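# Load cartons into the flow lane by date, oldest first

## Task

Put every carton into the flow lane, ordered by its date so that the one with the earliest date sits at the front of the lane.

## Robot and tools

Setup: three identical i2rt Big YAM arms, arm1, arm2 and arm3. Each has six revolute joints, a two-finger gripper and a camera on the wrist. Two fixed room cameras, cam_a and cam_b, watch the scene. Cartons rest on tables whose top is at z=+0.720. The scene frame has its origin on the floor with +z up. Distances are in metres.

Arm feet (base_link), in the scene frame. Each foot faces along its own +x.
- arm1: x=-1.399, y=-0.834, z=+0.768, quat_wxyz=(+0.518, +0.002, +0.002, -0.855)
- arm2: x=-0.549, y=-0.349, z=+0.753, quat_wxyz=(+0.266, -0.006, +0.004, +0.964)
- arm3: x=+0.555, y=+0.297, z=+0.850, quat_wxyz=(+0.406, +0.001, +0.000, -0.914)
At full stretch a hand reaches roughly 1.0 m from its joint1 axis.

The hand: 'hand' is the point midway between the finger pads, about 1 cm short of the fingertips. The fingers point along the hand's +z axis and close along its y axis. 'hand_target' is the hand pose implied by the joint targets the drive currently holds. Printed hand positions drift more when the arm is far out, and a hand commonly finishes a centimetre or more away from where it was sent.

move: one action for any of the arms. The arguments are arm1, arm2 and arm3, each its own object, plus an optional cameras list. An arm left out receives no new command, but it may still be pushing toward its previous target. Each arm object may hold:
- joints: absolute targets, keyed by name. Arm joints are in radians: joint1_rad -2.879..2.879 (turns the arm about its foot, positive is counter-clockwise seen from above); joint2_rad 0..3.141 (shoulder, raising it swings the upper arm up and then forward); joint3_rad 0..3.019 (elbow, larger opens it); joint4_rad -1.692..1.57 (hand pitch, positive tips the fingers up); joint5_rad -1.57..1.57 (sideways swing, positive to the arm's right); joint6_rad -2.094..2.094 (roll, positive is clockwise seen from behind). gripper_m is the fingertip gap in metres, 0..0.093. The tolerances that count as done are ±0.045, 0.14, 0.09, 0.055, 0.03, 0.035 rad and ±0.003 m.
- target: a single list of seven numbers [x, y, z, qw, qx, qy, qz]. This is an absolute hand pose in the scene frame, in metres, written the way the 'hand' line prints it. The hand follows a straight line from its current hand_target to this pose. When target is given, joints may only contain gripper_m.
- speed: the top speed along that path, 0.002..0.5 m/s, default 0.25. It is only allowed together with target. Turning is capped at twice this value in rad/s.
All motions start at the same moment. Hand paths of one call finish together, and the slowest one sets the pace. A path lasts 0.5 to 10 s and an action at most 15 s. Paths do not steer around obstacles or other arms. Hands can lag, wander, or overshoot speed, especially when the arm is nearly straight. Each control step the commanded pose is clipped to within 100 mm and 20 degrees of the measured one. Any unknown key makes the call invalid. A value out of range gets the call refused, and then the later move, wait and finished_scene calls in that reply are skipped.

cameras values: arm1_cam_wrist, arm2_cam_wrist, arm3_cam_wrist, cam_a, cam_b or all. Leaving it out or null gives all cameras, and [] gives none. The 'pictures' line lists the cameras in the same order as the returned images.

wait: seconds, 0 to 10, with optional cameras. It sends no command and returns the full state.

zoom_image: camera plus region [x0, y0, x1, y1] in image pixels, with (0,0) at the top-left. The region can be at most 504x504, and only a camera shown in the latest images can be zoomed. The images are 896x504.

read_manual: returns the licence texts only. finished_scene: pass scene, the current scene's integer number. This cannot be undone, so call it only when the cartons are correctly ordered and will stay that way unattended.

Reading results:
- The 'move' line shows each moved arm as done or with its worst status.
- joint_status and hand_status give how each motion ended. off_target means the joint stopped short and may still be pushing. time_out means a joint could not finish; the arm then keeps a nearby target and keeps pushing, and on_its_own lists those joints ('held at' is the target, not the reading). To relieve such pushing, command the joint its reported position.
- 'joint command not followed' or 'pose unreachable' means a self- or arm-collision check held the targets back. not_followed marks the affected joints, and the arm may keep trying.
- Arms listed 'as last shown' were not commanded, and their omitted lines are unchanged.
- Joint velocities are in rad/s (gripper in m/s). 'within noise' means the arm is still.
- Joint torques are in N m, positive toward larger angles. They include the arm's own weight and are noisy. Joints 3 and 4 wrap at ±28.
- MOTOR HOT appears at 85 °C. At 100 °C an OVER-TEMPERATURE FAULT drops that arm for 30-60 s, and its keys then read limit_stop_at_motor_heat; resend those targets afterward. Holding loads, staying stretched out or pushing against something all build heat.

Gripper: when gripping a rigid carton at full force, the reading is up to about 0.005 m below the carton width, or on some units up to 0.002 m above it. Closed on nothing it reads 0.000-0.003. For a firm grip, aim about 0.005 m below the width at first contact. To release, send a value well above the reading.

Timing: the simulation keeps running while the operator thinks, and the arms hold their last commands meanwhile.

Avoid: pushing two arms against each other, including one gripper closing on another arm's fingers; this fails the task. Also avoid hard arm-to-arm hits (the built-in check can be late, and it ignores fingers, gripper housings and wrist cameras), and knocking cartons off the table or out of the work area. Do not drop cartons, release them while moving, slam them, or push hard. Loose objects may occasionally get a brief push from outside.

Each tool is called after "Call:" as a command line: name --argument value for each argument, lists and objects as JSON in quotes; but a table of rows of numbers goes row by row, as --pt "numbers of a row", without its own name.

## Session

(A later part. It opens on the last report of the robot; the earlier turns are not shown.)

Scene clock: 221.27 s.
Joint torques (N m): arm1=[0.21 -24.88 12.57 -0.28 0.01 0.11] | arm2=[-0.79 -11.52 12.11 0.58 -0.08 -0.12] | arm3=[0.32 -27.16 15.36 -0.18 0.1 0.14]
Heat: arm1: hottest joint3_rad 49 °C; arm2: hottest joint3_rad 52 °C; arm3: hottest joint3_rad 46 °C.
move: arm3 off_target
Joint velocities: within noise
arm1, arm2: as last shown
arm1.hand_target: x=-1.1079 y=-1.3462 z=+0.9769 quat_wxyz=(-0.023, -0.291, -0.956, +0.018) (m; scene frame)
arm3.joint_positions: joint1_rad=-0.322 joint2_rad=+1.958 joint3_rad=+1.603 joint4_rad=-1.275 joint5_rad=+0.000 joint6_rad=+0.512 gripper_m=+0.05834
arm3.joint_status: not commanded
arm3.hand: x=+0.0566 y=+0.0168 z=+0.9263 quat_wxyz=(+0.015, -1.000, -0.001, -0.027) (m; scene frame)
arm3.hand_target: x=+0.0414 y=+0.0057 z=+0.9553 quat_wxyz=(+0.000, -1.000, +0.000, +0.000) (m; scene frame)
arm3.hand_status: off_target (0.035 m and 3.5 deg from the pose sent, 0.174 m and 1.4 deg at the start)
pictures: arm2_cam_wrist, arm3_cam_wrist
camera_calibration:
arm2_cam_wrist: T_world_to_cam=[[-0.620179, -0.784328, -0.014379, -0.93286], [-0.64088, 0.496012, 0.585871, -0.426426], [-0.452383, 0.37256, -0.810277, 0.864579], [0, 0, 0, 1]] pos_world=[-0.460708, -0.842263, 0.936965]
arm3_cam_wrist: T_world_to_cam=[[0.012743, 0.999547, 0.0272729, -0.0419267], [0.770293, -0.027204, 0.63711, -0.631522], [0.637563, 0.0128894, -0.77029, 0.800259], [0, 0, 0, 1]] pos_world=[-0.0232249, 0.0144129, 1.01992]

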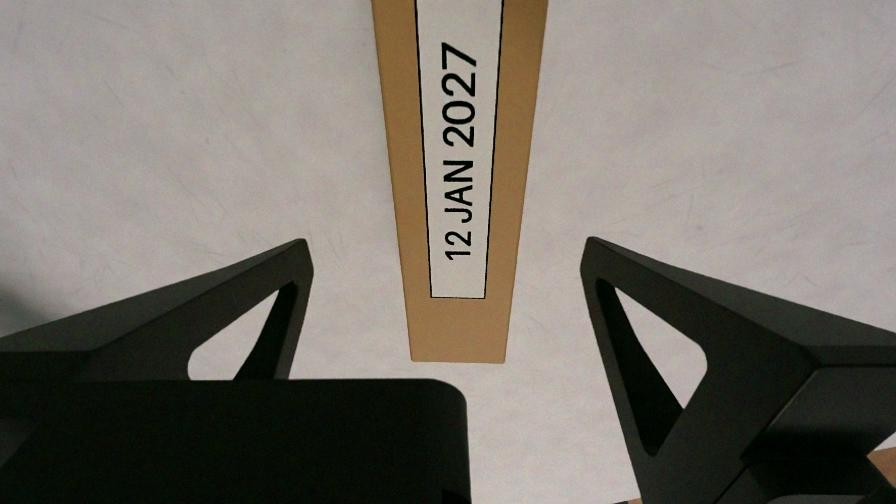

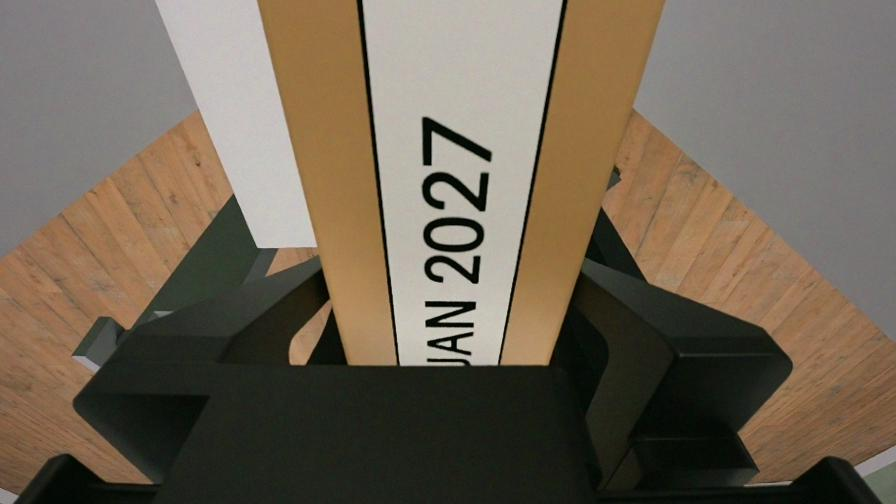

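Call:
move --arm3 '{"target": [0.35, -0.02, 0.96, 0, 1, 0, 0], "speed": 0.35}' --arm2 '{"target": [-0.516, -0.812, 0.752, 0, 0.3223, 0.9466, 0], "speed": 0.2}' --cameras '["arm2_cam_wrist"]'

Call:
move --arm3 '{"target": [0.70, -0.351, 0.84, 0.02, 0.9988, 0, -0.0436], "speed": 0.35}' --arm2 '{"joints": {"gripper_m": 0.05}}' --cameras '["arm3_cam_wrist", "arm2_cam_wrist"]'

Call:
move --arm3 '{"target": [0.70, -0.336, 0.757, 0.004, 0.9990, 0, -0.0436], "speed": 0.12}' --arm2 '{"target": [-0.516, -0.81, 0.98, 0, 0.3223, 0.9466, 0], "speed": 0.3}' --cameras '["arm3_cam_wrist", "arm2_cam_wrist"]'

Scene clock: 229.90 s.
Joint torques (N m): arm1=[0.21 -24.94 12.57 -0.32 0.02 0.12] | arm2=[0.21 -12.57 6.84 0.94 -0.06 -0.12] | arm3=[0.56 -16.85 10.84 0.53 0.22 0.18]
Heat: arm1: hottest joint3_rad 48 °C; arm2: hottest joint3_rad 51 °C; arm3: hottest joint3_rad 46 °C.
move: arm2 off_target; arm3 off_target
Joint velocities: within noise
arm1: as last shown
arm1.hand_target: x=-1.1079 y=-1.3462 z=+0.9769 quat_wxyz=(-0.023, -0.290, -0.956, +0.018) (m; scene frame)
arm2.joint_positions: joint1_rad=+2.180 joint2_rad=+1.782 joint3_rad=+1.117 joint4_rad=-0.902 joint5_rad=+0.008 joint6_rad=-0.830 gripper_m=+0.09303
arm2.joint_status: not commanded
arm2.hand: x=-0.5176 y=-0.8169 z=+0.7635 quat_wxyz=(+0.003, +0.329, +0.944, -0.007) (m; scene frame)
arm2.hand_target: x=-0.5160 y=-0.8118 z=+0.7522 quat_wxyz=(+0.000, +0.322, +0.947, +0.000) (m; scene frame)
arm2.hand_status: off_target (0.013 m and 1.2 deg from the pose sent, 0.093 m and 2.3 deg at the start)
arm3.joint_positions: joint1_rad=+0.157 joint2_rad=+1.439 joint3_rad=+0.972 joint4_rad=-1.149 joint5_rad=-0.002 joint6_rad=+0.991 gripper_m=+0.05834
arm3.joint_status: not commanded
arm3.hand: x=+0.3527 y=-0.0119 z=+0.9467 quat_wxyz=(+0.019, -1.000, -0.001, -0.014) (m; scene frame)
arm3.hand_target: x=+0.3501 y=-0.0198 z=+0.9601 quat_wxyz=(+0.000, -1.000, +0.000, +0.000) (m; scene frame)
arm3.hand_status: off_target (0.016 m and 2.7 deg from the pose sent, 0.298 m and 3.5 deg at the start)
pictures: arm2_cam_wrist
camera_calibration:
arm2_cam_wrist: T_world_to_cam=[[-0.61759, -0.78615, 0.0234618, -0.981627], [-0.645359, 0.523586, 0.556211, -0.323008], [-0.449549, 0.328369, -0.83071, 0.792785], [0, 0, 0, 1]] pos_world=[-0.458303, -0.862909, 0.861266]

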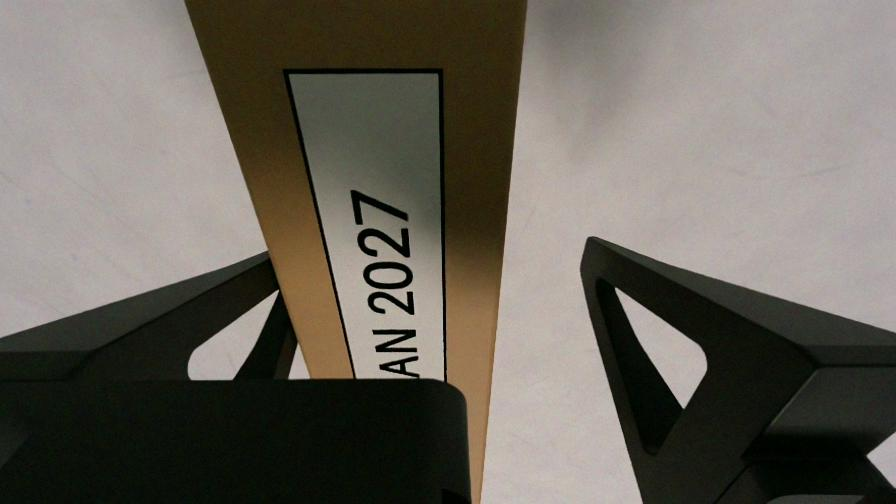

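Scene clock: 232.63 s.
Joint torques (N m): arm1=[0.21 -24.88 12.56 -0.29 0.02 0.11] | arm2=[0.21 -12.51 6.86 0.92 0 -0.1] | arm3=[-0.44 -28.92 14.94 -0.16 0.34 0.15]
Heat: arm1: hottest joint3_rad 48 °C; arm2: hottest joint3_rad 51 °C; arm3: hottest joint3_rad 46 °C.
move: arm2 off_target; arm3 off_target
Joint velocities: within noise
arm1: as last shown
arm2.joint_positions: joint1_rad=+2.180 joint2_rad=+1.782 joint3_rad=+1.117 joint4_rad=-0.902 joint5_rad=+0.006 joint6_rad=-0.831 gripper_m=+0.06052
arm2.joint_status: gripper_m off_target (ended at +0.06054, target +0.05000)
arm2.hand: x=-0.5173 y=-0.8170 z=+0.7635 quat_wxyz=(+0.004, +0.329, +0.944, -0.007) (m; scene frame)
arm2.hand_target: x=-0.5161 y=-0.8118 z=+0.7522 quat_wxyz=(+0.000, +0.322, +0.947, +0.000) (m; scene frame)
arm2.hand_status: not commanded
arm3.joint_positions: joint1_rad=+0.987 joint2_rad=+2.230 joint3_rad=+1.764 joint4_rad=-1.132 joint5_rad=+0.092 joint6_rad=+1.807 gripper_m=+0.05834
arm3.joint_status: not commanded
arm3.hand: x=+0.6991 y=-0.3282 z=+0.8217 quat_wxyz=(+0.002, -0.999, -0.009, +0.047) (m; scene frame)
arm3.hand_target: x=+0.6995 y=-0.3498 z=+0.8406 quat_wxyz=(-0.021, -0.999, +0.000, +0.043) (m; scene frame)
arm3.hand_status: off_target (0.029 m and 2.8 deg from the pose sent, 0.497 m and 8.0 deg at the start)
pictures: arm2_cam_wrist, arm3_cam_wrist
camera_calibration:
arm2_cam_wrist: T_world_to_cam=[[-0.616966, -0.786654, 0.0229872, -0.981386], [-0.646663, 0.523387, 0.554881, -0.322569], [-0.44853, 0.327478, -0.831612, 0.793421], [0, 0, 0, 1]] pos_world=[-0.458202, -0.86301, 0.861365]
arm3_cam_wrist: T_world_to_cam=[[-0.00161392, 0.999998, 0.00147902, 0.32901], [0.855475, 0.000614771, 0.517844, -1.02151], [0.517842, 0.00210102, -0.855474, 0.464646], [0, 0, 0, 1]] pos_world=[0.633795, -0.329357, 0.92599]

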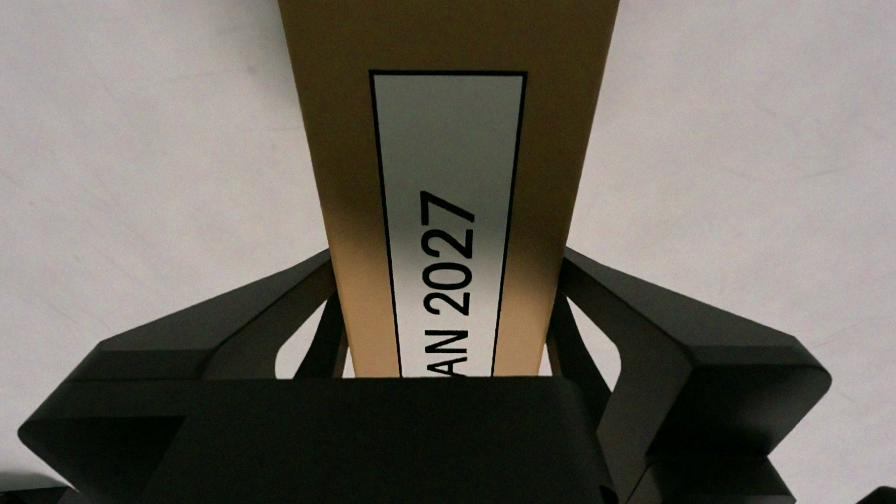

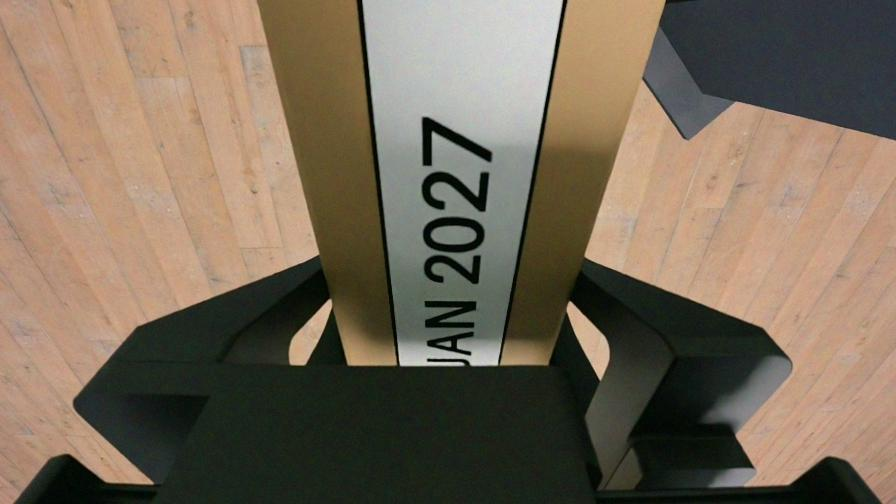

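Scene clock: 234.33 s.
Joint torques (N m): arm1=[0.15 -24.88 12.57 -0.31 0.01 0.12] | arm2=[0.56 -12.1 15.66 -0.32 -0.03 -0.07] | arm3=[-0.21 -27.46 9.43 0.66 0.52 0.19]
Heat: arm1: hottest joint3_rad 48 °C; arm2: hottest joint3_rad 51 °C; arm3: hottest joint3_rad 46 °C.
move: arm2 off_target; arm3 off_target
Joint velocities: within noise
arm1: as last shown
arm2.joint_positions: joint1_rad=+2.181 joint2_rad=+1.558 joint3_rad=+1.372 joint4_rad=-1.460 joint5_rad=+0.007 joint6_rad=-0.831 gripper_m=+0.06052
arm2.joint_status: not commanded
arm2.hand: x=-0.5209 y=-0.7876 z=+0.9524 quat_wxyz=(-0.012, +0.328, +0.944, +0.029) (m; scene frame)
arm2.hand_target: x=-0.5162 y=-0.8079 z=+0.9800 quat_wxyz=(+0.000, +0.322, +0.947, +0.000) (m; scene frame)
arm2.hand_status: off_target (0.036 m and 3.7 deg from the pose sent, 0.216 m and 1.2 deg at the start; pose on its path clipped on 5 of 51 steps)
arm3.joint_positions: joint1_rad=+0.987 joint2_rad=+2.308 joint3_rad=+1.754 joint4_rad=-1.025 joint5_rad=+0.079 joint6_rad=+1.810 gripper_m=+0.05834
arm3.joint_status: not commanded
arm3.hand: x=+0.7036 y=-0.3351 z=+0.7691 quat_wxyz=(-0.006, -0.999, -0.007, +0.038) (m; scene frame)
arm3.hand_target: x=+0.6998 y=-0.3357 z=+0.7570 quat_wxyz=(-0.004, -0.999, +0.000, +0.044) (m; scene frame)
arm3.hand_status: off_target (0.013 m and 1.0 deg from the pose sent, 0.065 m and 1.3 deg at the start)
pictures: arm2_cam_wrist, arm3_cam_wrist
camera_calibration:
arm2_cam_wrist: T_world_to_cam=[[-0.61619, -0.78681, -0.0352091, -0.90911], [-0.643455, 0.477135, 0.598588, -0.521515], [-0.454175, 0.391499, -0.800283, 0.956786], [0, 0, 0, 1]] pos_world=[-0.461207, -0.841045, 1.04586]
arm3_cam_wrist: T_world_to_cam=[[0.00178353, 0.999891, -0.0146367, 0.345954], [0.846093, 0.006293, 0.532999, -1.00126], [0.533033, -0.0133346, -0.845989, 0.394061], [0, 0, 0, 1]] pos_world=[0.636496, -0.334361, 0.872106]

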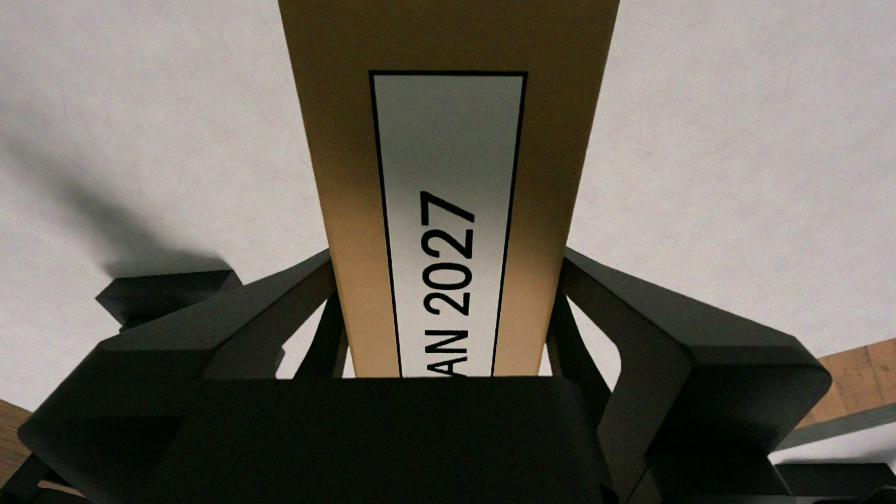

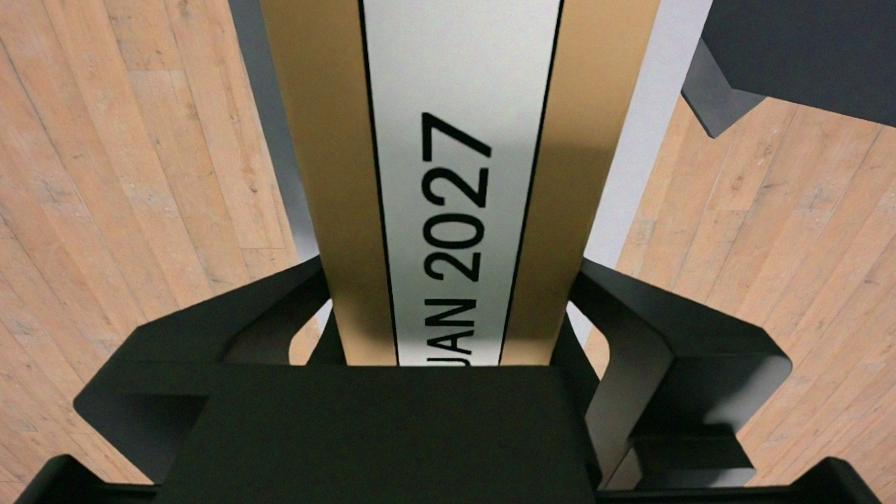

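Call:
move --arm3 '{"joints": {"gripper_m": 0.074}}' --arm2 '{"joints": {"joint1_rad": -1.784, "joint2_rad": 1.489, "joint3_rad": 1.36, "joint4_rad": -1.391, "joint5_rad": 0, "joint6_rad": 0.8186}}' --cameras '["arm3_cam_wrist"]'

Call:
move --arm3 '{"target": [0.70, -0.336, 0.86, 0.004, 0.9990, 0, -0.0420], "speed": 0.25}' --arm2 '{"target": [0.06, 0.006, 0.825, 0, 0, -1, 0], "speed": 0.25}' --arm1 '{"joints": {"joint1_rad": 2.376, "joint2_rad": 1.85, "joint3_rad": 1.8, "joint4_rad": -1.459, "joint5_rad": 0, "joint6_rad": -0.4625}}' --cameras '["arm3_cam_wrist", "arm2_cam_wrist", "arm1_cam_wrist", "cam_b"]'

Scene clock: 244.07 s.
Joint torques (N m): arm1=[0.26 -24.88 12.59 -0.29 0.01 0.12] | arm2=[-0.09 -13.86 9.33 -0.03 -0.06 0.08] | arm3=[-0.15 -27.69 9.89 0.73 0.32 0.14]
Heat: arm1: hottest joint3_rad 48 °C; arm2: hottest joint3_rad 54 °C; arm3: hottest joint3_rad 45 °C.
move: arm2 done; arm3 done
Joint velocities: within noise
arm1: as last shown
arm2.joint_positions: joint1_rad=-1.785 joint2_rad=+1.510 joint3_rad=+1.367 joint4_rad=-1.382 joint5_rad=+0.002 joint6_rad=+0.809 gripper_m=+0.06054
arm2.joint_status: all done
arm2.hand: x=-0.2380 y=-0.0145 z=+0.9647 quat_wxyz=(-0.021, +0.005, -1.000, -0.010) (m; scene frame)
arm2.hand_target: x=-0.2428 y=-0.0185 z=+0.9712 quat_wxyz=(-0.022, +0.000, -1.000, -0.013) (m; scene frame)
arm2.hand_status: not commanded
arm3.joint_positions: joint1_rad=+0.987 joint2_rad=+2.308 joint3_rad=+1.749 joint4_rad=-1.026 joint5_rad=+0.085 joint6_rad=+1.813 gripper_m=+0.07391
arm3.joint_status: all done
arm3.hand: x=+0.7021 y=-0.3327 z=+0.7674 quat_wxyz=(-0.003, -0.999, -0.006, +0.042) (m; scene frame)
arm3.hand_target: x=+0.7000 y=-0.3357 z=+0.7571 quat_wxyz=(-0.004, -0.999, +0.000, +0.044) (m; scene frame)
arm3.hand_status: not commanded
pictures: arm3_cam_wrist
camera_calibration:
arm3_cam_wrist: T_world_to_cam=[[0.00396014, 0.999941, -0.010115, 0.338537], [0.850095, 0.00196041, 0.526625, -0.998527], [0.526614, -0.0106842, -0.850038, 0.402011], [0, 0, 0, 1]] pos_world=[0.635798, -0.332265, 0.870998]

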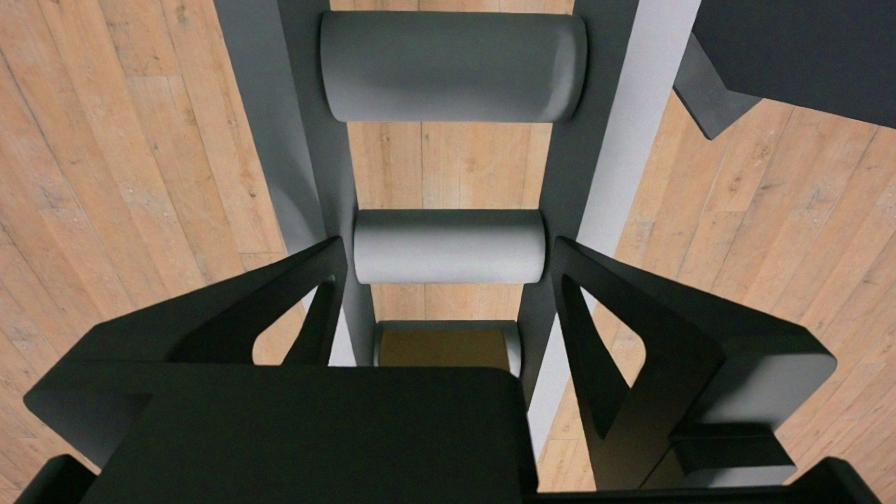

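Scene clock: 246.77 s.
Joint torques (N m): arm1=[1.61 -24.82 12.59 -0.31 -0.05 0.08] | arm2=[-0.44 -22.83 15.73 -0.35 -0.09 -0.12] | arm3=[-0.15 -28.86 13.29 -0.18 0.18 0.14]
Heat: arm1: hottest joint3_rad 48 °C; arm2: hottest joint3_rad 55 °C; arm3: hottest joint3_rad 45 °C.
move: arm1 done; arm2 off_target; arm3 off_target
Joint velocities: within noise
arm1.joint_positions: joint1_rad=+2.375 joint2_rad=+1.900 joint3_rad=+1.748 joint4_rad=-1.448 joint5_rad=+0.001 joint6_rad=-0.467 gripper_m=+0.05994
arm1.joint_status: all done
arm1.hand: x=-0.8499 y=-0.6521 z=+0.9332 quat_wxyz=(+0.013, +0.384, -0.923, -0.003) (m; scene frame)
arm1.hand_target: x=-0.8414 y=-0.6483 z=+0.9812 quat_wxyz=(-0.033, +0.383, -0.923, +0.000) (m; scene frame)
arm1.hand_status: not commanded
arm2.joint_positions: joint1_rad=-2.075 joint2_rad=+2.295 joint3_rad=+2.084 joint4_rad=-1.425 joint5_rad=-0.012 joint6_rad=+0.535 gripper_m=+0.06054
arm2.joint_status: not commanded
arm2.hand: x=+0.0388 y=-0.0045 z=+0.7983 quat_wxyz=(+0.026, -0.004, -0.999, +0.017) (m; scene frame)
arm2.hand_target: x=+0.0581 y=+0.0048 z=+0.8256 quat_wxyz=(-0.001, +0.000, -1.000, +0.000) (m; scene frame)
arm2.hand_status: off_target (0.036 m and 3.6 deg from the pose sent, 0.330 m and 2.7 deg at the start)
arm3.joint_positions: joint1_rad=+0.987 joint2_rad=+2.195 joint3_rad=+1.773 joint4_rad=-1.191 joint5_rad=+0.085 joint6_rad=+1.813 gripper_m=+0.07394
arm3.joint_status: not commanded
arm3.hand: x=+0.6992 y=-0.3224 z=+0.8467 quat_wxyz=(+0.010, -0.999, -0.006, +0.046) (m; scene frame)
arm3.hand_target: x=+0.6999 y=-0.3355 z=+0.8603 quat_wxyz=(-0.004, -0.999, +0.000, +0.042) (m; scene frame)
arm3.hand_status: off_target (0.019 m and 1.8 deg from the pose sent, 0.093 m and 0.6 deg at the start)
pictures: arm1_cam_wrist, arm2_cam_wrist, arm3_cam_wrist, cam_b
camera_calibration:
arm1_cam_wrist: T_world_to_cam=[[0.711604, -0.701486, -0.0392066, 0.187241], [-0.519508, -0.562928, 0.642825, -1.41071], [-0.473003, -0.437068, -0.765009, 0.150492], [0, 0, 0, 1]] pos_world=[-0.794934, -0.597006, 1.02931]
arm2_cam_wrist: T_world_to_cam=[[-0.00236224, -0.998874, 0.0473727, -0.0442612], [-0.79393, 0.0306763, 0.607234, -0.44582], [-0.608004, -0.0361762, -0.793109, 0.77946], [0, 0, 0, 1]] pos_world=[0.11986, -0.0023373, 0.891011]
arm3_cam_wrist: T_world_to_cam=[[0.00383912, 0.999855, 0.0165755, 0.306528], [0.854104, -0.0118994, 0.519967, -1.03941], [0.520089, 0.012161, -0.854026, 0.486433], [0, 0, 0, 1]] pos_world=[0.633598, -0.324767, 0.950803]

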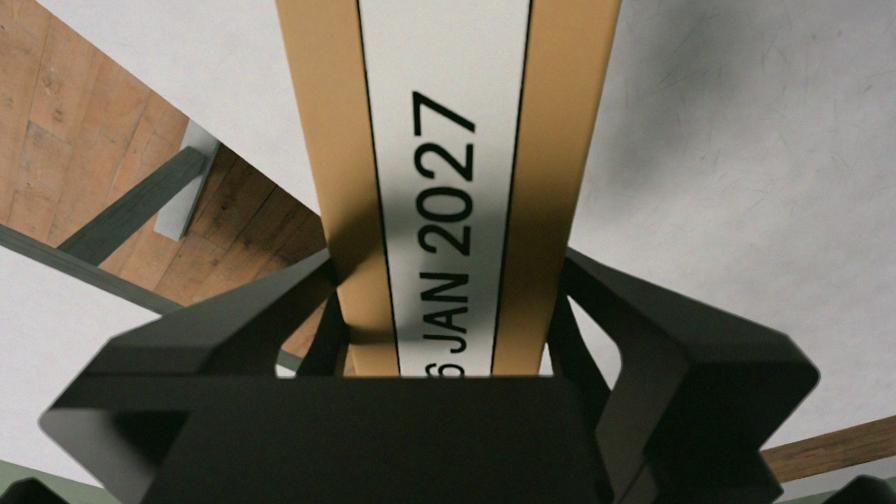

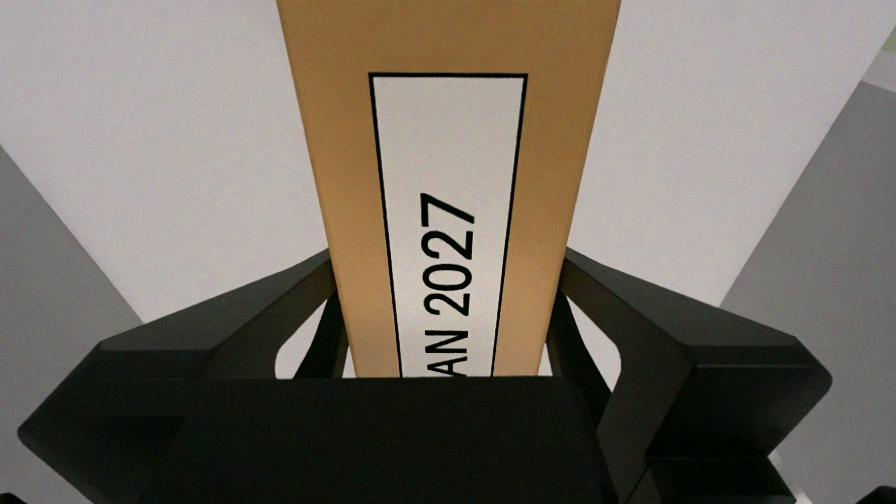

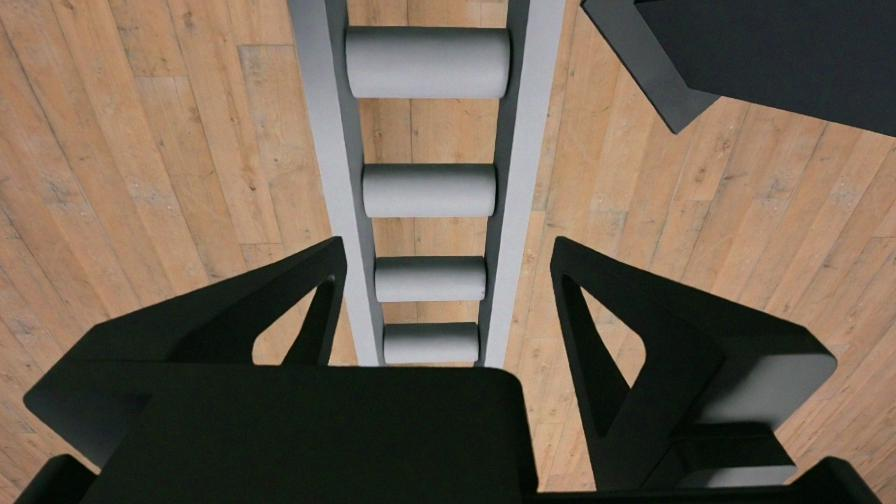

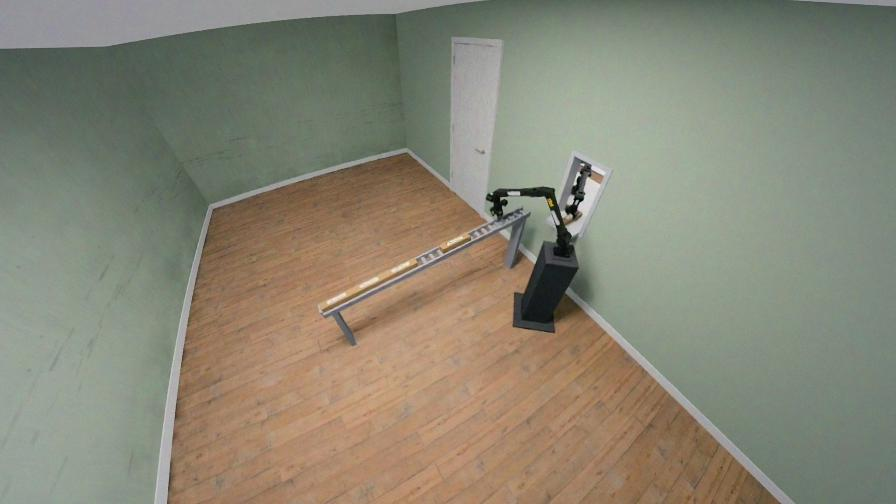

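Call:
move --arm2 '{"target": [0.07, 0.008, 0.769, 0, 0, -1, 0], "speed": 0.12}' --arm1 '{"target": [-0.8414, -0.6484, 0.776, 0, 0.383, -0.9237, 0], "speed": 0.15}' --cameras '["arm2_cam_wrist", "arm1_cam_wrist"]'

Call:
move --arm2 '{"joints": {"gripper_m": 0.093}}' --cameras '[]'

Call:
move --arm2 '{"target": [0.06, 0.008, 0.94, 0, 0, -1, 0], "speed": 0.3}' --cameras '["arm2_cam_wrist"]'

Scene clock: 255.07 s.
Joint torques (N m): arm1=[1.03 -20.19 7.71 0.62 0.31 0.09] | arm2=[-0.67 -18.9 13.33 0.64 -0.12 -0.15] | arm3=[-0.21 -28.98 13.3 -0.14 0.17 0.14]
Heat: arm1: hottest joint3_rad 48 °C; arm2: hottest joint3_rad 58 °C; arm3: hottest joint3_rad 44 °C.
move: arm1 done; arm2 off_target
Joint velocities: within noise
arm1.joint_positions: joint1_rad=+2.375 joint2_rad=+2.029 joint3_rad=+1.532 joint4_rad=-1.084 joint5_rad=-0.002 joint6_rad=-0.468 gripper_m=+0.05994
arm1.joint_status: not commanded
arm1.hand: x=-0.8451 y=-0.6492 z=+0.7818 quat_wxyz=(+0.003, +0.385, -0.923, -0.003) (m; scene frame)
arm1.hand_target: x=-0.8415 y=-0.6483 z=+0.7761 quat_wxyz=(+0.000, +0.383, -0.924, +0.000) (m; scene frame)
arm1.hand_status: done (0.007 m and 0.6 deg from the pose sent, 0.157 m and 1.5 deg at the start)
arm2.joint_positions: joint1_rad=-2.076 joint2_rad=+2.318 joint3_rad=+2.098 joint4_rad=-1.355 joint5_rad=-0.011 joint6_rad=+0.535 gripper_m=+0.06054
arm2.joint_status: not commanded
arm2.hand: x=+0.0563 y=+0.0048 z=+0.7877 quat_wxyz=(+0.000, -0.004, -1.000, +0.002) (m; scene frame)
arm2.hand_target: x=+0.0688 y=+0.0072 z=+0.7692 quat_wxyz=(-0.001, +0.000, -1.000, +0.000) (m; scene frame)
arm2.hand_status: off_target (0.023 m and 0.5 deg from the pose sent, 0.045 m and 3.6 deg at the start)
arm3: as last shown
pictures: arm1_cam_wrist, arm2_cam_wrist
camera_calibration:
arm1_cam_wrist: T_world_to_cam=[[0.713237, -0.700137, -0.0331737, 0.17742], [-0.529774, -0.569467, 0.628528, -1.31104], [-0.458947, -0.430715, -0.777079, 0.06354], [0, 0, 0, 1]] pos_world=[-0.791937, -0.59501, 0.879289]
arm2_cam_wrist: T_world_to_cam=[[-0.00343926, -0.999855, 0.0166711, -0.0101068], [-0.825153, 0.0122551, 0.564776, -0.390519], [-0.564899, -0.0118138, -0.825076, 0.804706], [0, 0, 0, 1]] pos_world=[0.132304, 0.00418715, 0.884668]

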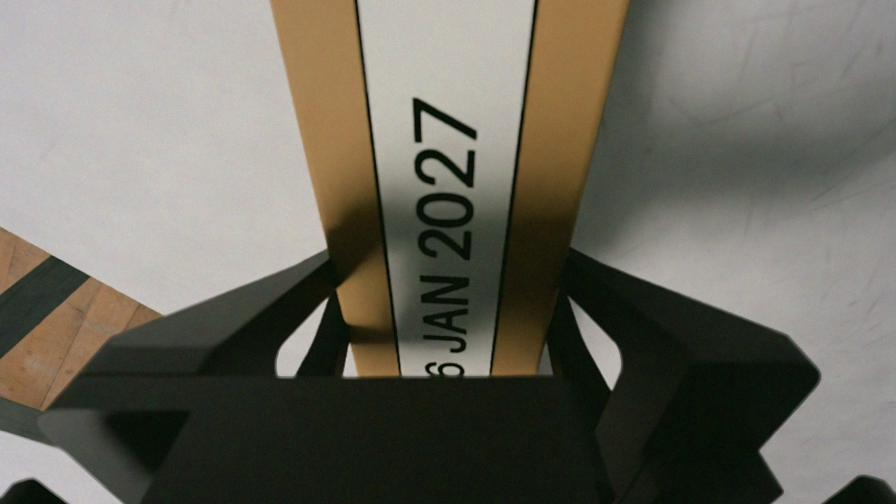

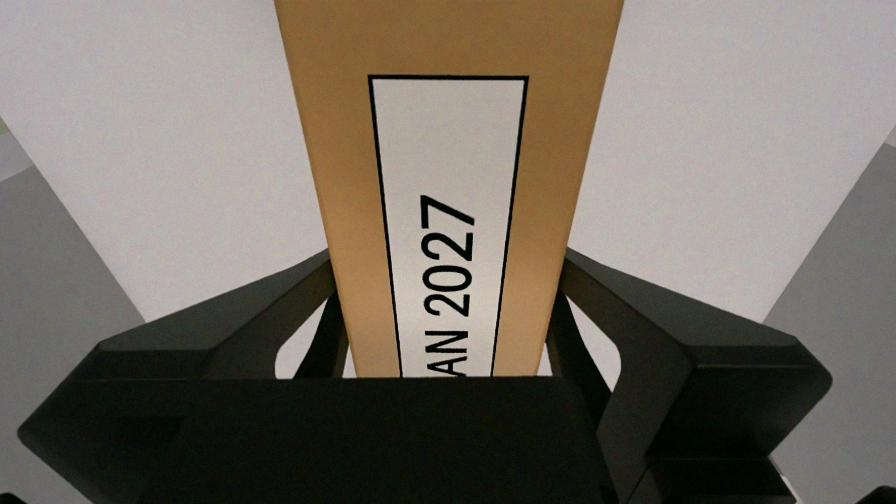

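Scene clock: 255.83 s.
Joint torques (N m): arm1=[1.03 -20.13 7.71 0.62 0.3 0.1] | arm2=[-0.67 -21.83 12.97 0.57 -0.06 -0.13] | arm3=[-0.09 -28.75 13.26 -0.13 0.18 0.13]
Heat: arm1: hottest joint3_rad 48 °C; arm2: hottest joint3_rad 57 °C; arm3: hottest joint3_rad 44 °C.
move: arm2 done
Joint velocities: within noise
arm1, arm3: as last shown
arm2.joint_positions: joint1_rad=-2.076 joint2_rad=+2.352 joint3_rad=+2.098 joint4_rad=-1.355 joint5_rad=-0.013 joint6_rad=+0.532 gripper_m=+0.09292
arm2.joint_status: all done
arm2.hand: x=+0.0532 y=+0.0029 z=+0.7650 quat_wxyz=(+0.015, -0.003, -1.000, +0.010) (m; scene frame)
arm2.hand_target: x=+0.0688 y=+0.0072 z=+0.7692 quat_wxyz=(-0.001, +0.000, -1.000, +0.000) (m; scene frame)
arm2.hand_status: not commanded
pictures: none
No camera images: "cameras" was empty.

Scene clock: 257.47 s.
Joint torques (N m): arm1=[1.08 -20.19 7.71 0.64 0.31 0.09] | arm2=[-0.5 -20.42 13.85 -0.1 -0.05 -0.09] | arm3=[-0.21 -28.81 13.33 -0.08 0.17 0.14]
Heat: arm1: hottest joint3_rad 48 °C; arm2: hottest joint3_rad 58 °C; arm3: hottest joint3_rad 44 °C.
move: arm2 done
Joint velocities: within noise
arm1, arm3: as last shown
arm1.joint_positions: joint1_rad=+2.375 joint2_rad=+2.029 joint3_rad=+1.532 joint4_rad=-1.084 joint5_rad=-0.002 joint6_rad=-0.469 gripper_m=+0.05994
arm2.joint_positions: joint1_rad=-2.076 joint2_rad=+2.258 joint3_rad=+2.386 joint4_rad=-1.687 joint5_rad=-0.013 joint6_rad=+0.532 gripper_m=+0.09294
arm2.joint_status: not commanded
arm2.hand: x=+0.0508 y=+0.0045 z=+0.9374 quat_wxyz=(-0.006, -0.002, -1.000, -0.003) (m; scene frame)
arm2.hand_target: x=+0.0593 y=+0.0075 z=+0.9398 quat_wxyz=(-0.013, +0.000, -1.000, -0.008) (m; scene frame)
arm2.hand_status: done (0.010 m and 0.9 deg from the pose sent, 0.175 m and 2.0 deg at the start; pose on its path clipped on 6 of 49 steps; a joint's target at an end of its range on 28 of 49 steps)
pictures: arm2_cam_wrist
camera_calibration:
arm2_cam_wrist: T_world_to_cam=[[-0.000331872, -0.999973, 0.00738062, -0.00430518], [-0.832047, 0.00437019, 0.554688, -0.469685], [-0.554705, -0.00595693, -0.832026, 0.930977], [0, 0, 0, 1]] pos_world=[0.125616, 0.00329332, 1.03516]

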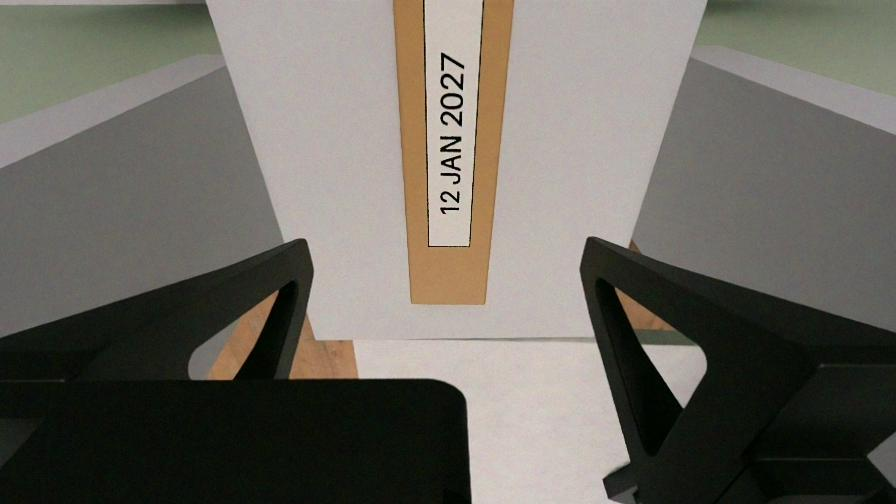

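Call:
move --arm2 '{"target": [-0.26, -0.012, 0.97, 0, 0, -1, 0], "speed": 0.35}' --arm1 '{"target": [-0.8414, -0.6484, 0.772, 0, 0.383, -0.9237, 0], "speed": 0.1}' --arm3 '{"joints": {"joint1_rad": -0.302, "joint2_rad": 1.872, "joint3_rad": 1.587, "joint4_rad": -1.246, "joint5_rad": 0, "joint6_rad": 0.54, "gripper_m": 0.093}}' --cameras '["arm3_cam_wrist"]'

Call:
move --arm1 '{"joints": {"gripper_m": 0.093}}' --arm3 '{"target": [0.005, 0.002, 0.781, 0, 1, 0, 0], "speed": 0.22}' --arm2 '{"joints": {"joint1_rad": -1.35}}' --cameras '["arm3_cam_wrist"]'

Call:
move --arm1 '{"target": [-0.8434, -0.6484, 0.97, 0, 0.383, -0.9237, 0], "speed": 0.3}' --arm3 '{"joints": {"gripper_m": 0.05}}' --cameras '["arm1_cam_wrist", "arm3_cam_wrist"]'

Scene clock: 265.57 s.
Joint torques (N m): arm1=[1.03 -19.72 7.53 0.75 0.31 0.1] | arm2=[0.21 -11.52 8.43 0.73 0.11 0.07] | arm3=[0.21 -21.83 12.41 0.81 0.06 -0.03]
Heat: arm1: hottest joint3_rad 47 °C; arm2: hottest joint3_rad 58 °C; arm3: hottest joint3_rad 44 °C.
move: arm1 done; arm2 done; arm3 done
Joint velocities: within noise
arm1.joint_positions: joint1_rad=+2.375 joint2_rad=+2.029 joint3_rad=+1.531 joint4_rad=-1.078 joint5_rad=-0.002 joint6_rad=-0.469 gripper_m=+0.05994
arm1.joint_status: not commanded
arm1.hand: x=-0.8444 y=-0.6490 z=+0.7813 quat_wxyz=(+0.001, +0.385, -0.923, -0.003) (m; scene frame)
arm1.hand_target: x=-0.8416 y=-0.6484 z=+0.7721 quat_wxyz=(+0.000, +0.383, -0.924, +0.000) (m; scene frame)
arm1.hand_status: done (0.010 m and 0.5 deg from the pose sent, 0.010 m and 0.6 deg at the start)
arm2.joint_positions: joint1_rad=-1.756 joint2_rad=+1.500 joint3_rad=+1.393 joint4_rad=-1.450 joint5_rad=-0.017 joint6_rad=+0.839 gripper_m=+0.09294
arm2.joint_status: not commanded
arm2.hand: x=-0.2568 y=-0.0111 z=+0.9785 quat_wxyz=(-0.003, +0.003, -1.000, -0.005) (m; scene frame)
arm2.hand_target: x=-0.2599 y=-0.0120 z=+0.9701 quat_wxyz=(+0.000, +0.000, -1.000, +0.000) (m; scene frame)
arm2.hand_status: done (0.009 m and 0.8 deg from the pose sent, 0.313 m and 0.8 deg at the start)
arm3.joint_positions: joint1_rad=-0.307 joint2_rad=+1.848 joint3_rad=+1.568 joint4_rad=-1.255 joint5_rad=+0.001 joint6_rad=+0.548 gripper_m=+0.09292
arm3.joint_status: all done
arm3.hand: x=+0.0647 y=+0.0117 z=+0.9742 quat_wxyz=(-0.009, -1.000, +0.010, +0.015) (m; scene frame)
arm3.hand_target: x=+0.0589 y=+0.0048 z=+0.9679 quat_wxyz=(-0.010, -1.000, +0.003, +0.016) (m; scene frame)
arm3.hand_status: not commanded
pictures: arm3_cam_wrist
camera_calibration:
arm3_cam_wrist: T_world_to_cam=[[0.0344869, 0.999178, -0.0212994, 0.00773847], [0.820365, -0.0161301, 0.571613, -0.607969], [0.570799, -0.0371864, -0.820247, 0.885567], [0, 0, 0, 1]] pos_world=[-0.00699128, 0.0153923, 1.07407]

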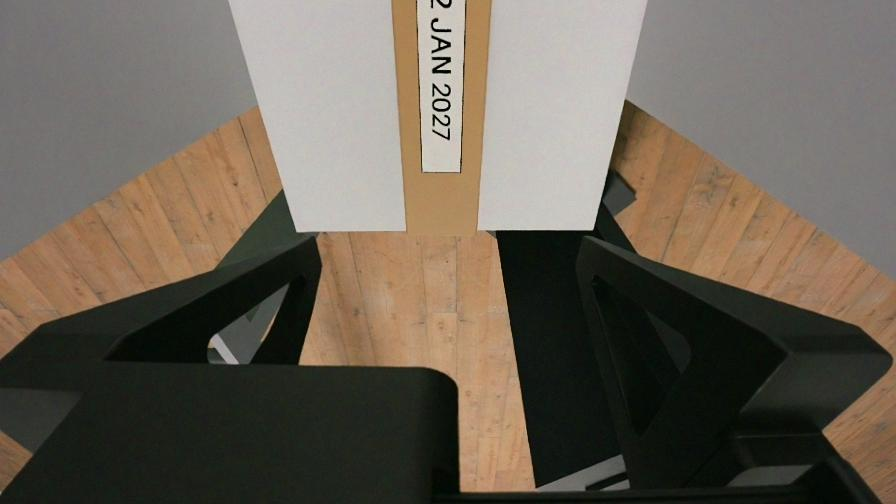

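Scene clock: 267.43 s.
Joint torques (N m): arm1=[1.03 -20.54 7.49 0.49 0.1 0.1] | arm2=[-0.5 -11.58 8.4 0.64 0.09 0.09] | arm3=[-0.73 -26.05 12.21 0.68 0.09 -0.05]
Heat: arm1: hottest joint3_rad 47 °C; arm2: hottest joint3_rad 58 °C; arm3: hottest joint3_rad 44 °C.
move: arm1 done; arm2 done; arm3 off_target
Joint velocities: within noise
arm1.joint_positions: joint1_rad=+2.375 joint2_rad=+2.038 joint3_rad=+1.531 joint4_rad=-1.072 joint5_rad=+0.003 joint6_rad=-0.469 gripper_m=+0.09293
arm1.joint_status: all done
arm1.hand: x=-0.8437 y=-0.6496 z=+0.7761 quat_wxyz=(+0.002, +0.385, -0.923, -0.001) (m; scene frame)
arm1.hand_target: x=-0.8416 y=-0.6484 z=+0.7721 quat_wxyz=(+0.000, +0.383, -0.924, +0.000) (m; scene frame)
arm1.hand_status: not commanded
arm2.joint_positions: joint1_rad=-1.344 joint2_rad=+1.500 joint3_rad=+1.393 joint4_rad=-1.447 joint5_rad=-0.016 joint6_rad=+0.840 gripper_m=+0.09295
arm2.joint_status: all done
arm2.hand: x=-0.4156 y=+0.0791 z=+0.9760 quat_wxyz=(-0.001, +0.208, -0.978, -0.005) (m; scene frame)
arm2.hand_target: x=-0.4139 y=+0.0750 z=+0.9677 quat_wxyz=(+0.002, +0.200, -0.980, +0.002) (m; scene frame)
arm2.hand_status: not commanded
arm3.joint_positions: joint1_rad=-0.333 joint2_rad=+2.204 joint3_rad=+1.598 joint4_rad=-0.989 joint5_rad=+0.001 joint6_rad=+0.503 gripper_m=+0.09292
arm3.joint_status: not commanded
arm3.hand: x=+0.0211 y=+0.0042 z=+0.7811 quat_wxyz=(+0.006, -1.000, +0.000, -0.011) (m; scene frame)
arm3.hand_target: x=+0.0054 y=+0.0024 z=+0.7813 quat_wxyz=(+0.000, -1.000, +0.000, +0.000) (m; scene frame)
arm3.hand_status: off_target (0.016 m and 1.5 deg from the pose sent, 0.202 m and 2.3 deg at the start)
pictures: arm3_cam_wrist
camera_calibration:
arm3_cam_wrist: T_world_to_cam=[[0.0148543, 0.999838, 0.0101359, -0.0115758], [0.789526, -0.0179487, 0.613455, -0.493911], [0.613537, -0.00110984, -0.789665, 0.726838], [0, 0, 0, 1]] pos_world=[-0.0558149, 0.00351554, 0.877068]

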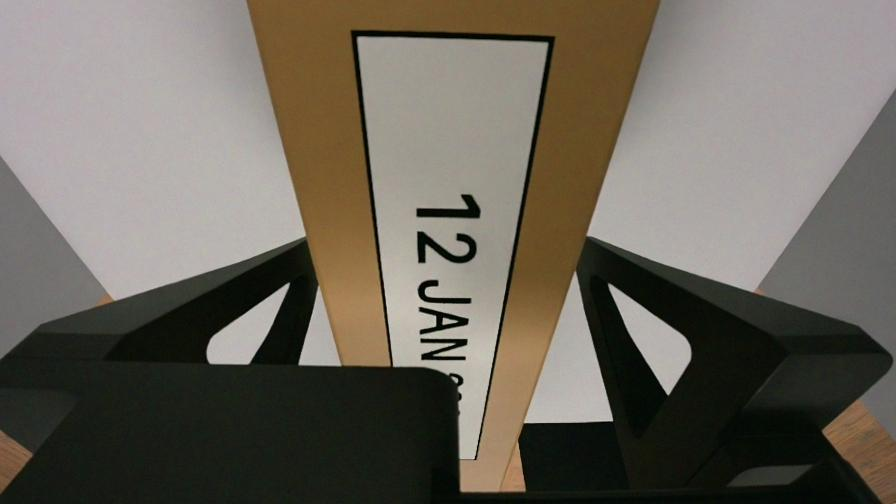

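Scene clock: 269.17 s.
Joint torques (N m): arm1=[1.14 -20.37 12.78 -0.34 0.09 0.12] | arm2=[-0.5 -11.63 8.42 0.64 0.08 0.08] | arm3=[-0.62 -26.17 12.14 0.69 0.14 -0.03]
Heat: arm1: hottest joint3_rad 47 °C; arm2: hottest joint3_rad 58 °C; arm3: hottest joint3_rad 44 °C.
move: arm1 off_target; arm3 off_target
Joint velocities: within noise
arm1.joint_positions: joint1_rad=+2.375 joint2_rad=+1.883 joint3_rad=+1.775 joint4_rad=-1.504 joint5_rad=+0.003 joint6_rad=-0.469 gripper_m=+0.09293
arm1.joint_status: not commanded
arm1.hand: x=-0.8559 y=-0.6545 z=+0.9530 quat_wxyz=(+0.019, +0.385, -0.923, -0.002) (m; scene frame)
arm1.hand_target: x=-0.8444 y=-0.6486 z=+0.9699 quat_wxyz=(+0.000, +0.383, -0.924, +0.000) (m; scene frame)
arm1.hand_status: off_target (0.022 m and 2.2 deg from the pose sent, 0.194 m and 0.4 deg at the start; pose on its path clipped on 8 of 52 steps)
arm2: as last shown
arm3.joint_positions: joint1_rad=-0.333 joint2_rad=+2.204 joint3_rad=+1.598 joint4_rad=-0.988 joint5_rad=-0.001 joint6_rad=+0.502 gripper_m=+0.05825
arm3.joint_status: gripper_m off_target (ended at +0.05828, target +0.05000)
arm3.hand: x=+0.0211 y=+0.0039 z=+0.7811 quat_wxyz=(+0.005, -1.000, -0.001, -0.011) (m; scene frame)
arm3.hand_target: x=+0.0054 y=+0.0024 z=+0.7813 quat_wxyz=(+0.000, -1.000, +0.000, +0.000) (m; scene frame)
arm3.hand_status: not commanded
pictures: arm1_cam_wrist, arm3_cam_wrist
camera_calibration:
arm1_cam_wrist: T_world_to_cam=[[0.712602, -0.700234, -0.0432505, 0.19613], [-0.511403, -0.560661, 0.65125, -1.42746], [-0.480276, -0.441963, -0.75763, 0.145201], [0, 0, 0, 1]] pos_world=[-0.800032, -0.598808, 1.04812]
arm3_cam_wrist: T_world_to_cam=[[0.0145443, 0.999859, 0.00839464, -0.00986687], [0.789525, -0.0166355, 0.613493, -0.493952], [0.613546, -0.00229507, -0.789655, 0.726833], [0, 0, 0, 1]] pos_world=[-0.0558151, 0.00331647, 0.877067]

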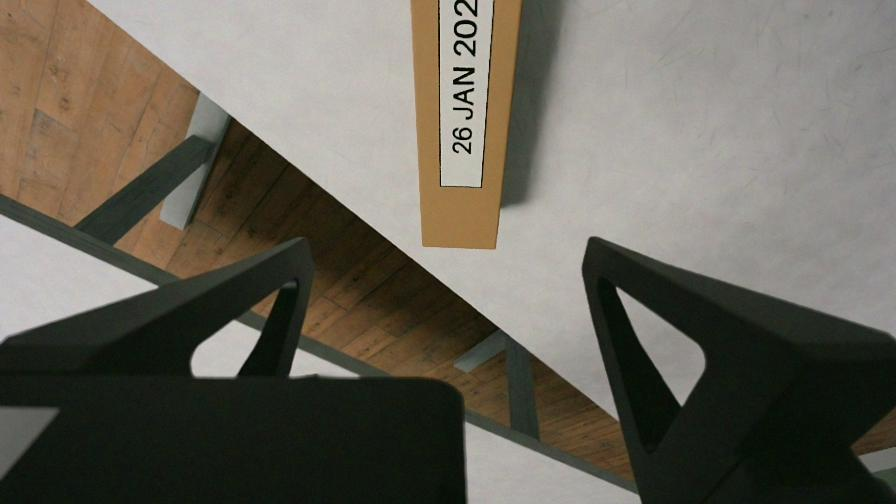

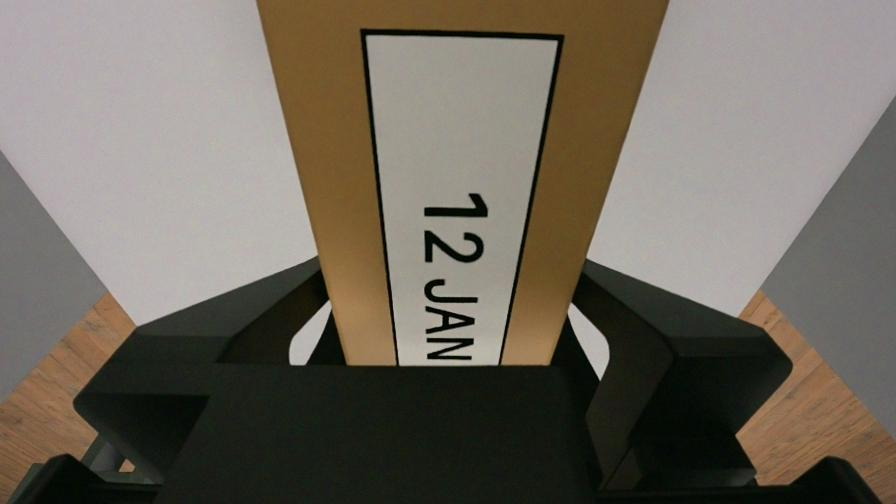

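Call:
move --arm1 '{"joints": {"joint1_rad": 0.9, "joint2_rad": 1.2, "joint3_rad": 1.2, "joint4_rad": -1.2, "joint5_rad": 0, "joint6_rad": 0}}' --arm3 '{"target": [0.015, 0.005, 0.955, 0, 1, 0, 0], "speed": 0.22}' --cameras '[]'

Call:
move --arm2 '{"joints": {"joint1_rad": 1.325, "joint2_rad": 1.48, "joint3_rad": 1.27, "joint4_rad": -1.344, "joint5_rad": 0, "joint6_rad": 0, "gripper_m": 0.093}}' --arm3 '{"target": [0.35, -0.02, 0.96, 0, 1, 0, 0], "speed": 0.35}' --cameras '["arm2_cam_wrist", "arm3_cam_wrist"]'

Scene clock: 277.20 s.
Joint torques (N m): arm1=[-0.26 -10.23 9.63 1.11 0 0.11] | arm2=[-0.56 -11.58 8.42 0.64 0.09 0.09] | arm3=[-0.09 -26.87 15.16 -0.09 0.11 0.02]
Heat: arm1: hottest joint3_rad 46 °C; arm2: hottest joint3_rad 57 °C; arm3: hottest joint3_rad 44 °C.
move: arm1 done; arm3 off_target
Joint velocities: within noise
arm1.joint_positions: joint1_rad=+0.913 joint2_rad=+1.203 joint3_rad=+1.196 joint4_rad=-1.212 joint5_rad=+0.001 joint6_rad=-0.008 gripper_m=+0.09296
arm1.joint_status: all done
arm1.hand: x=-1.2259 y=-1.2133 z=+1.0410 quat_wxyz=(-0.146, -0.528, -0.831, +0.093) (m; scene frame)
arm1.hand_target: x=-1.2293 y=-1.2185 z=+1.0449 quat_wxyz=(-0.154, -0.536, -0.824, +0.098) (m; scene frame)
arm1.hand_status: not commanded
arm2: as last shown
arm3.joint_positions: joint1_rad=-0.333 joint2_rad=+2.006 joint3_rad=+1.700 joint4_rad=-1.309 joint5_rad=+0.000 joint6_rad=+0.502 gripper_m=+0.05825
arm3.joint_status: not commanded
arm3.hand: x=+0.0317 y=+0.0101 z=+0.9335 quat_wxyz=(+0.011, -1.000, -0.001, -0.020) (m; scene frame)
arm3.hand_target: x=+0.0159 y=+0.0057 z=+0.9551 quat_wxyz=(+0.000, -1.000, +0.000, +0.000) (m; scene frame)
arm3.hand_status: off_target (0.028 m and 2.6 deg from the pose sent, 0.174 m and 1.4 deg at the start)
pictures: none
No camera images: "cameras" was empty.

Scene clock: 279.53 s.
Joint torques (N m): arm1=[-0.32 -10.17 9.63 1.1 0 0.11] | arm2=[0.15 -11.63 8.36 0.18 0 -0.11] | arm3=[0.79 -16.21 10.62 0.65 0.19 0.15]
Heat: arm1: hottest joint3_rad 46 °C; arm2: hottest joint3_rad 56 °C; arm3: hottest joint3_rad 44 °C.
move: arm2 done; arm3 off_target
Joint velocities: within noise
arm1: as last shown
arm2.joint_positions: joint1_rad=+1.323 joint2_rad=+1.483 joint3_rad=+1.289 joint4_rad=-1.339 joint5_rad=-0.001 joint6_rad=+0.010 gripper_m=+0.09301
arm2.joint_status: all done
arm2.hand: x=-0.8625 y=-0.6575 z=+0.9479 quat_wxyz=(+0.015, +0.926, +0.377, -0.015) (m; scene frame)
arm2.hand_target: x=-0.8567 y=-0.6526 z=+0.9420 quat_wxyz=(+0.010, +0.924, +0.383, -0.006) (m; scene frame)
arm2.hand_status: not commanded
arm3.joint_positions: joint1_rad=+0.157 joint2_rad=+1.435 joint3_rad=+0.975 joint4_rad=-1.149 joint5_rad=-0.001 joint6_rad=+0.992 gripper_m=+0.05825
arm3.joint_status: not commanded
arm3.hand: x=+0.3517 y=-0.0130 z=+0.9493 quat_wxyz=(+0.016, -1.000, -0.001, -0.012) (m; scene frame)
arm3.hand_target: x=+0.3501 y=-0.0198 z=+0.9600 quat_wxyz=(+0.000, -1.000, +0.000, +0.000) (m; scene frame)
arm3.hand_status: off_target (0.013 m and 2.3 deg from the pose sent, 0.321 m and 2.6 deg at the start)
pictures: arm2_cam_wrist, arm3_cam_wrist
camera_calibration:
arm2_cam_wrist: T_world_to_cam=[[-0.702106, 0.712066, -0.00292823, -0.136564], [0.601357, 0.595137, 0.533086, 0.412609], [0.381336, 0.372522, -0.846056, 1.49871], [0, 0, 0, 1]] pos_world=[-0.915521, -0.706621, 1.04764]
arm3_cam_wrist: T_world_to_cam=[[0.013882, 0.999471, 0.0294093, -0.0188682], [0.788678, -0.0290247, 0.614121, -0.858899], [0.614649, 0.0146692, -0.788664, 0.655614], [0, 0, 0, 1]] pos_world=[0.274684, -0.0156884, 1.04508]

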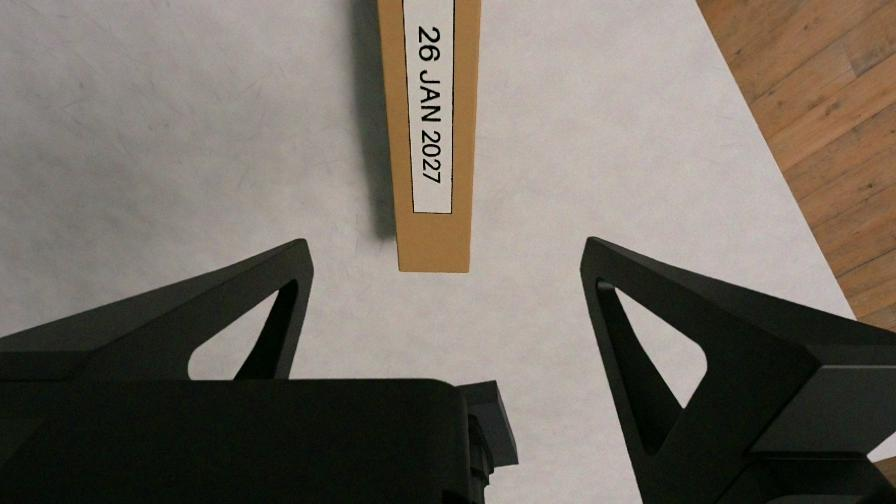

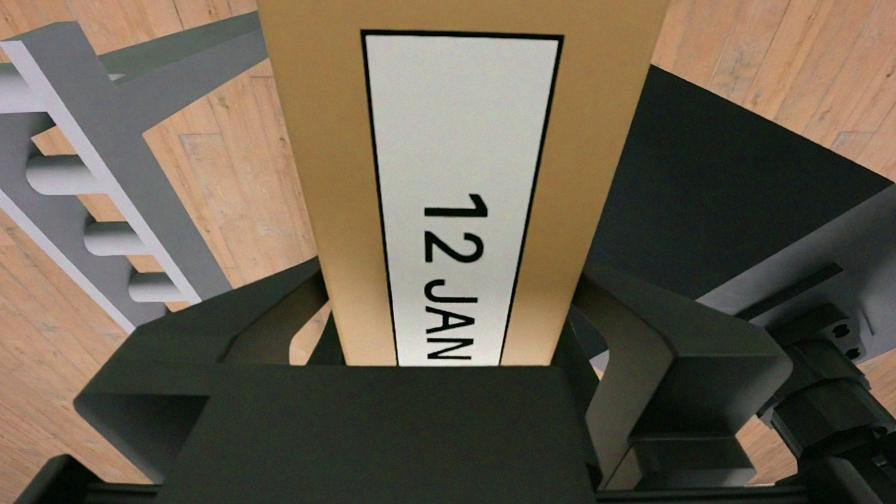

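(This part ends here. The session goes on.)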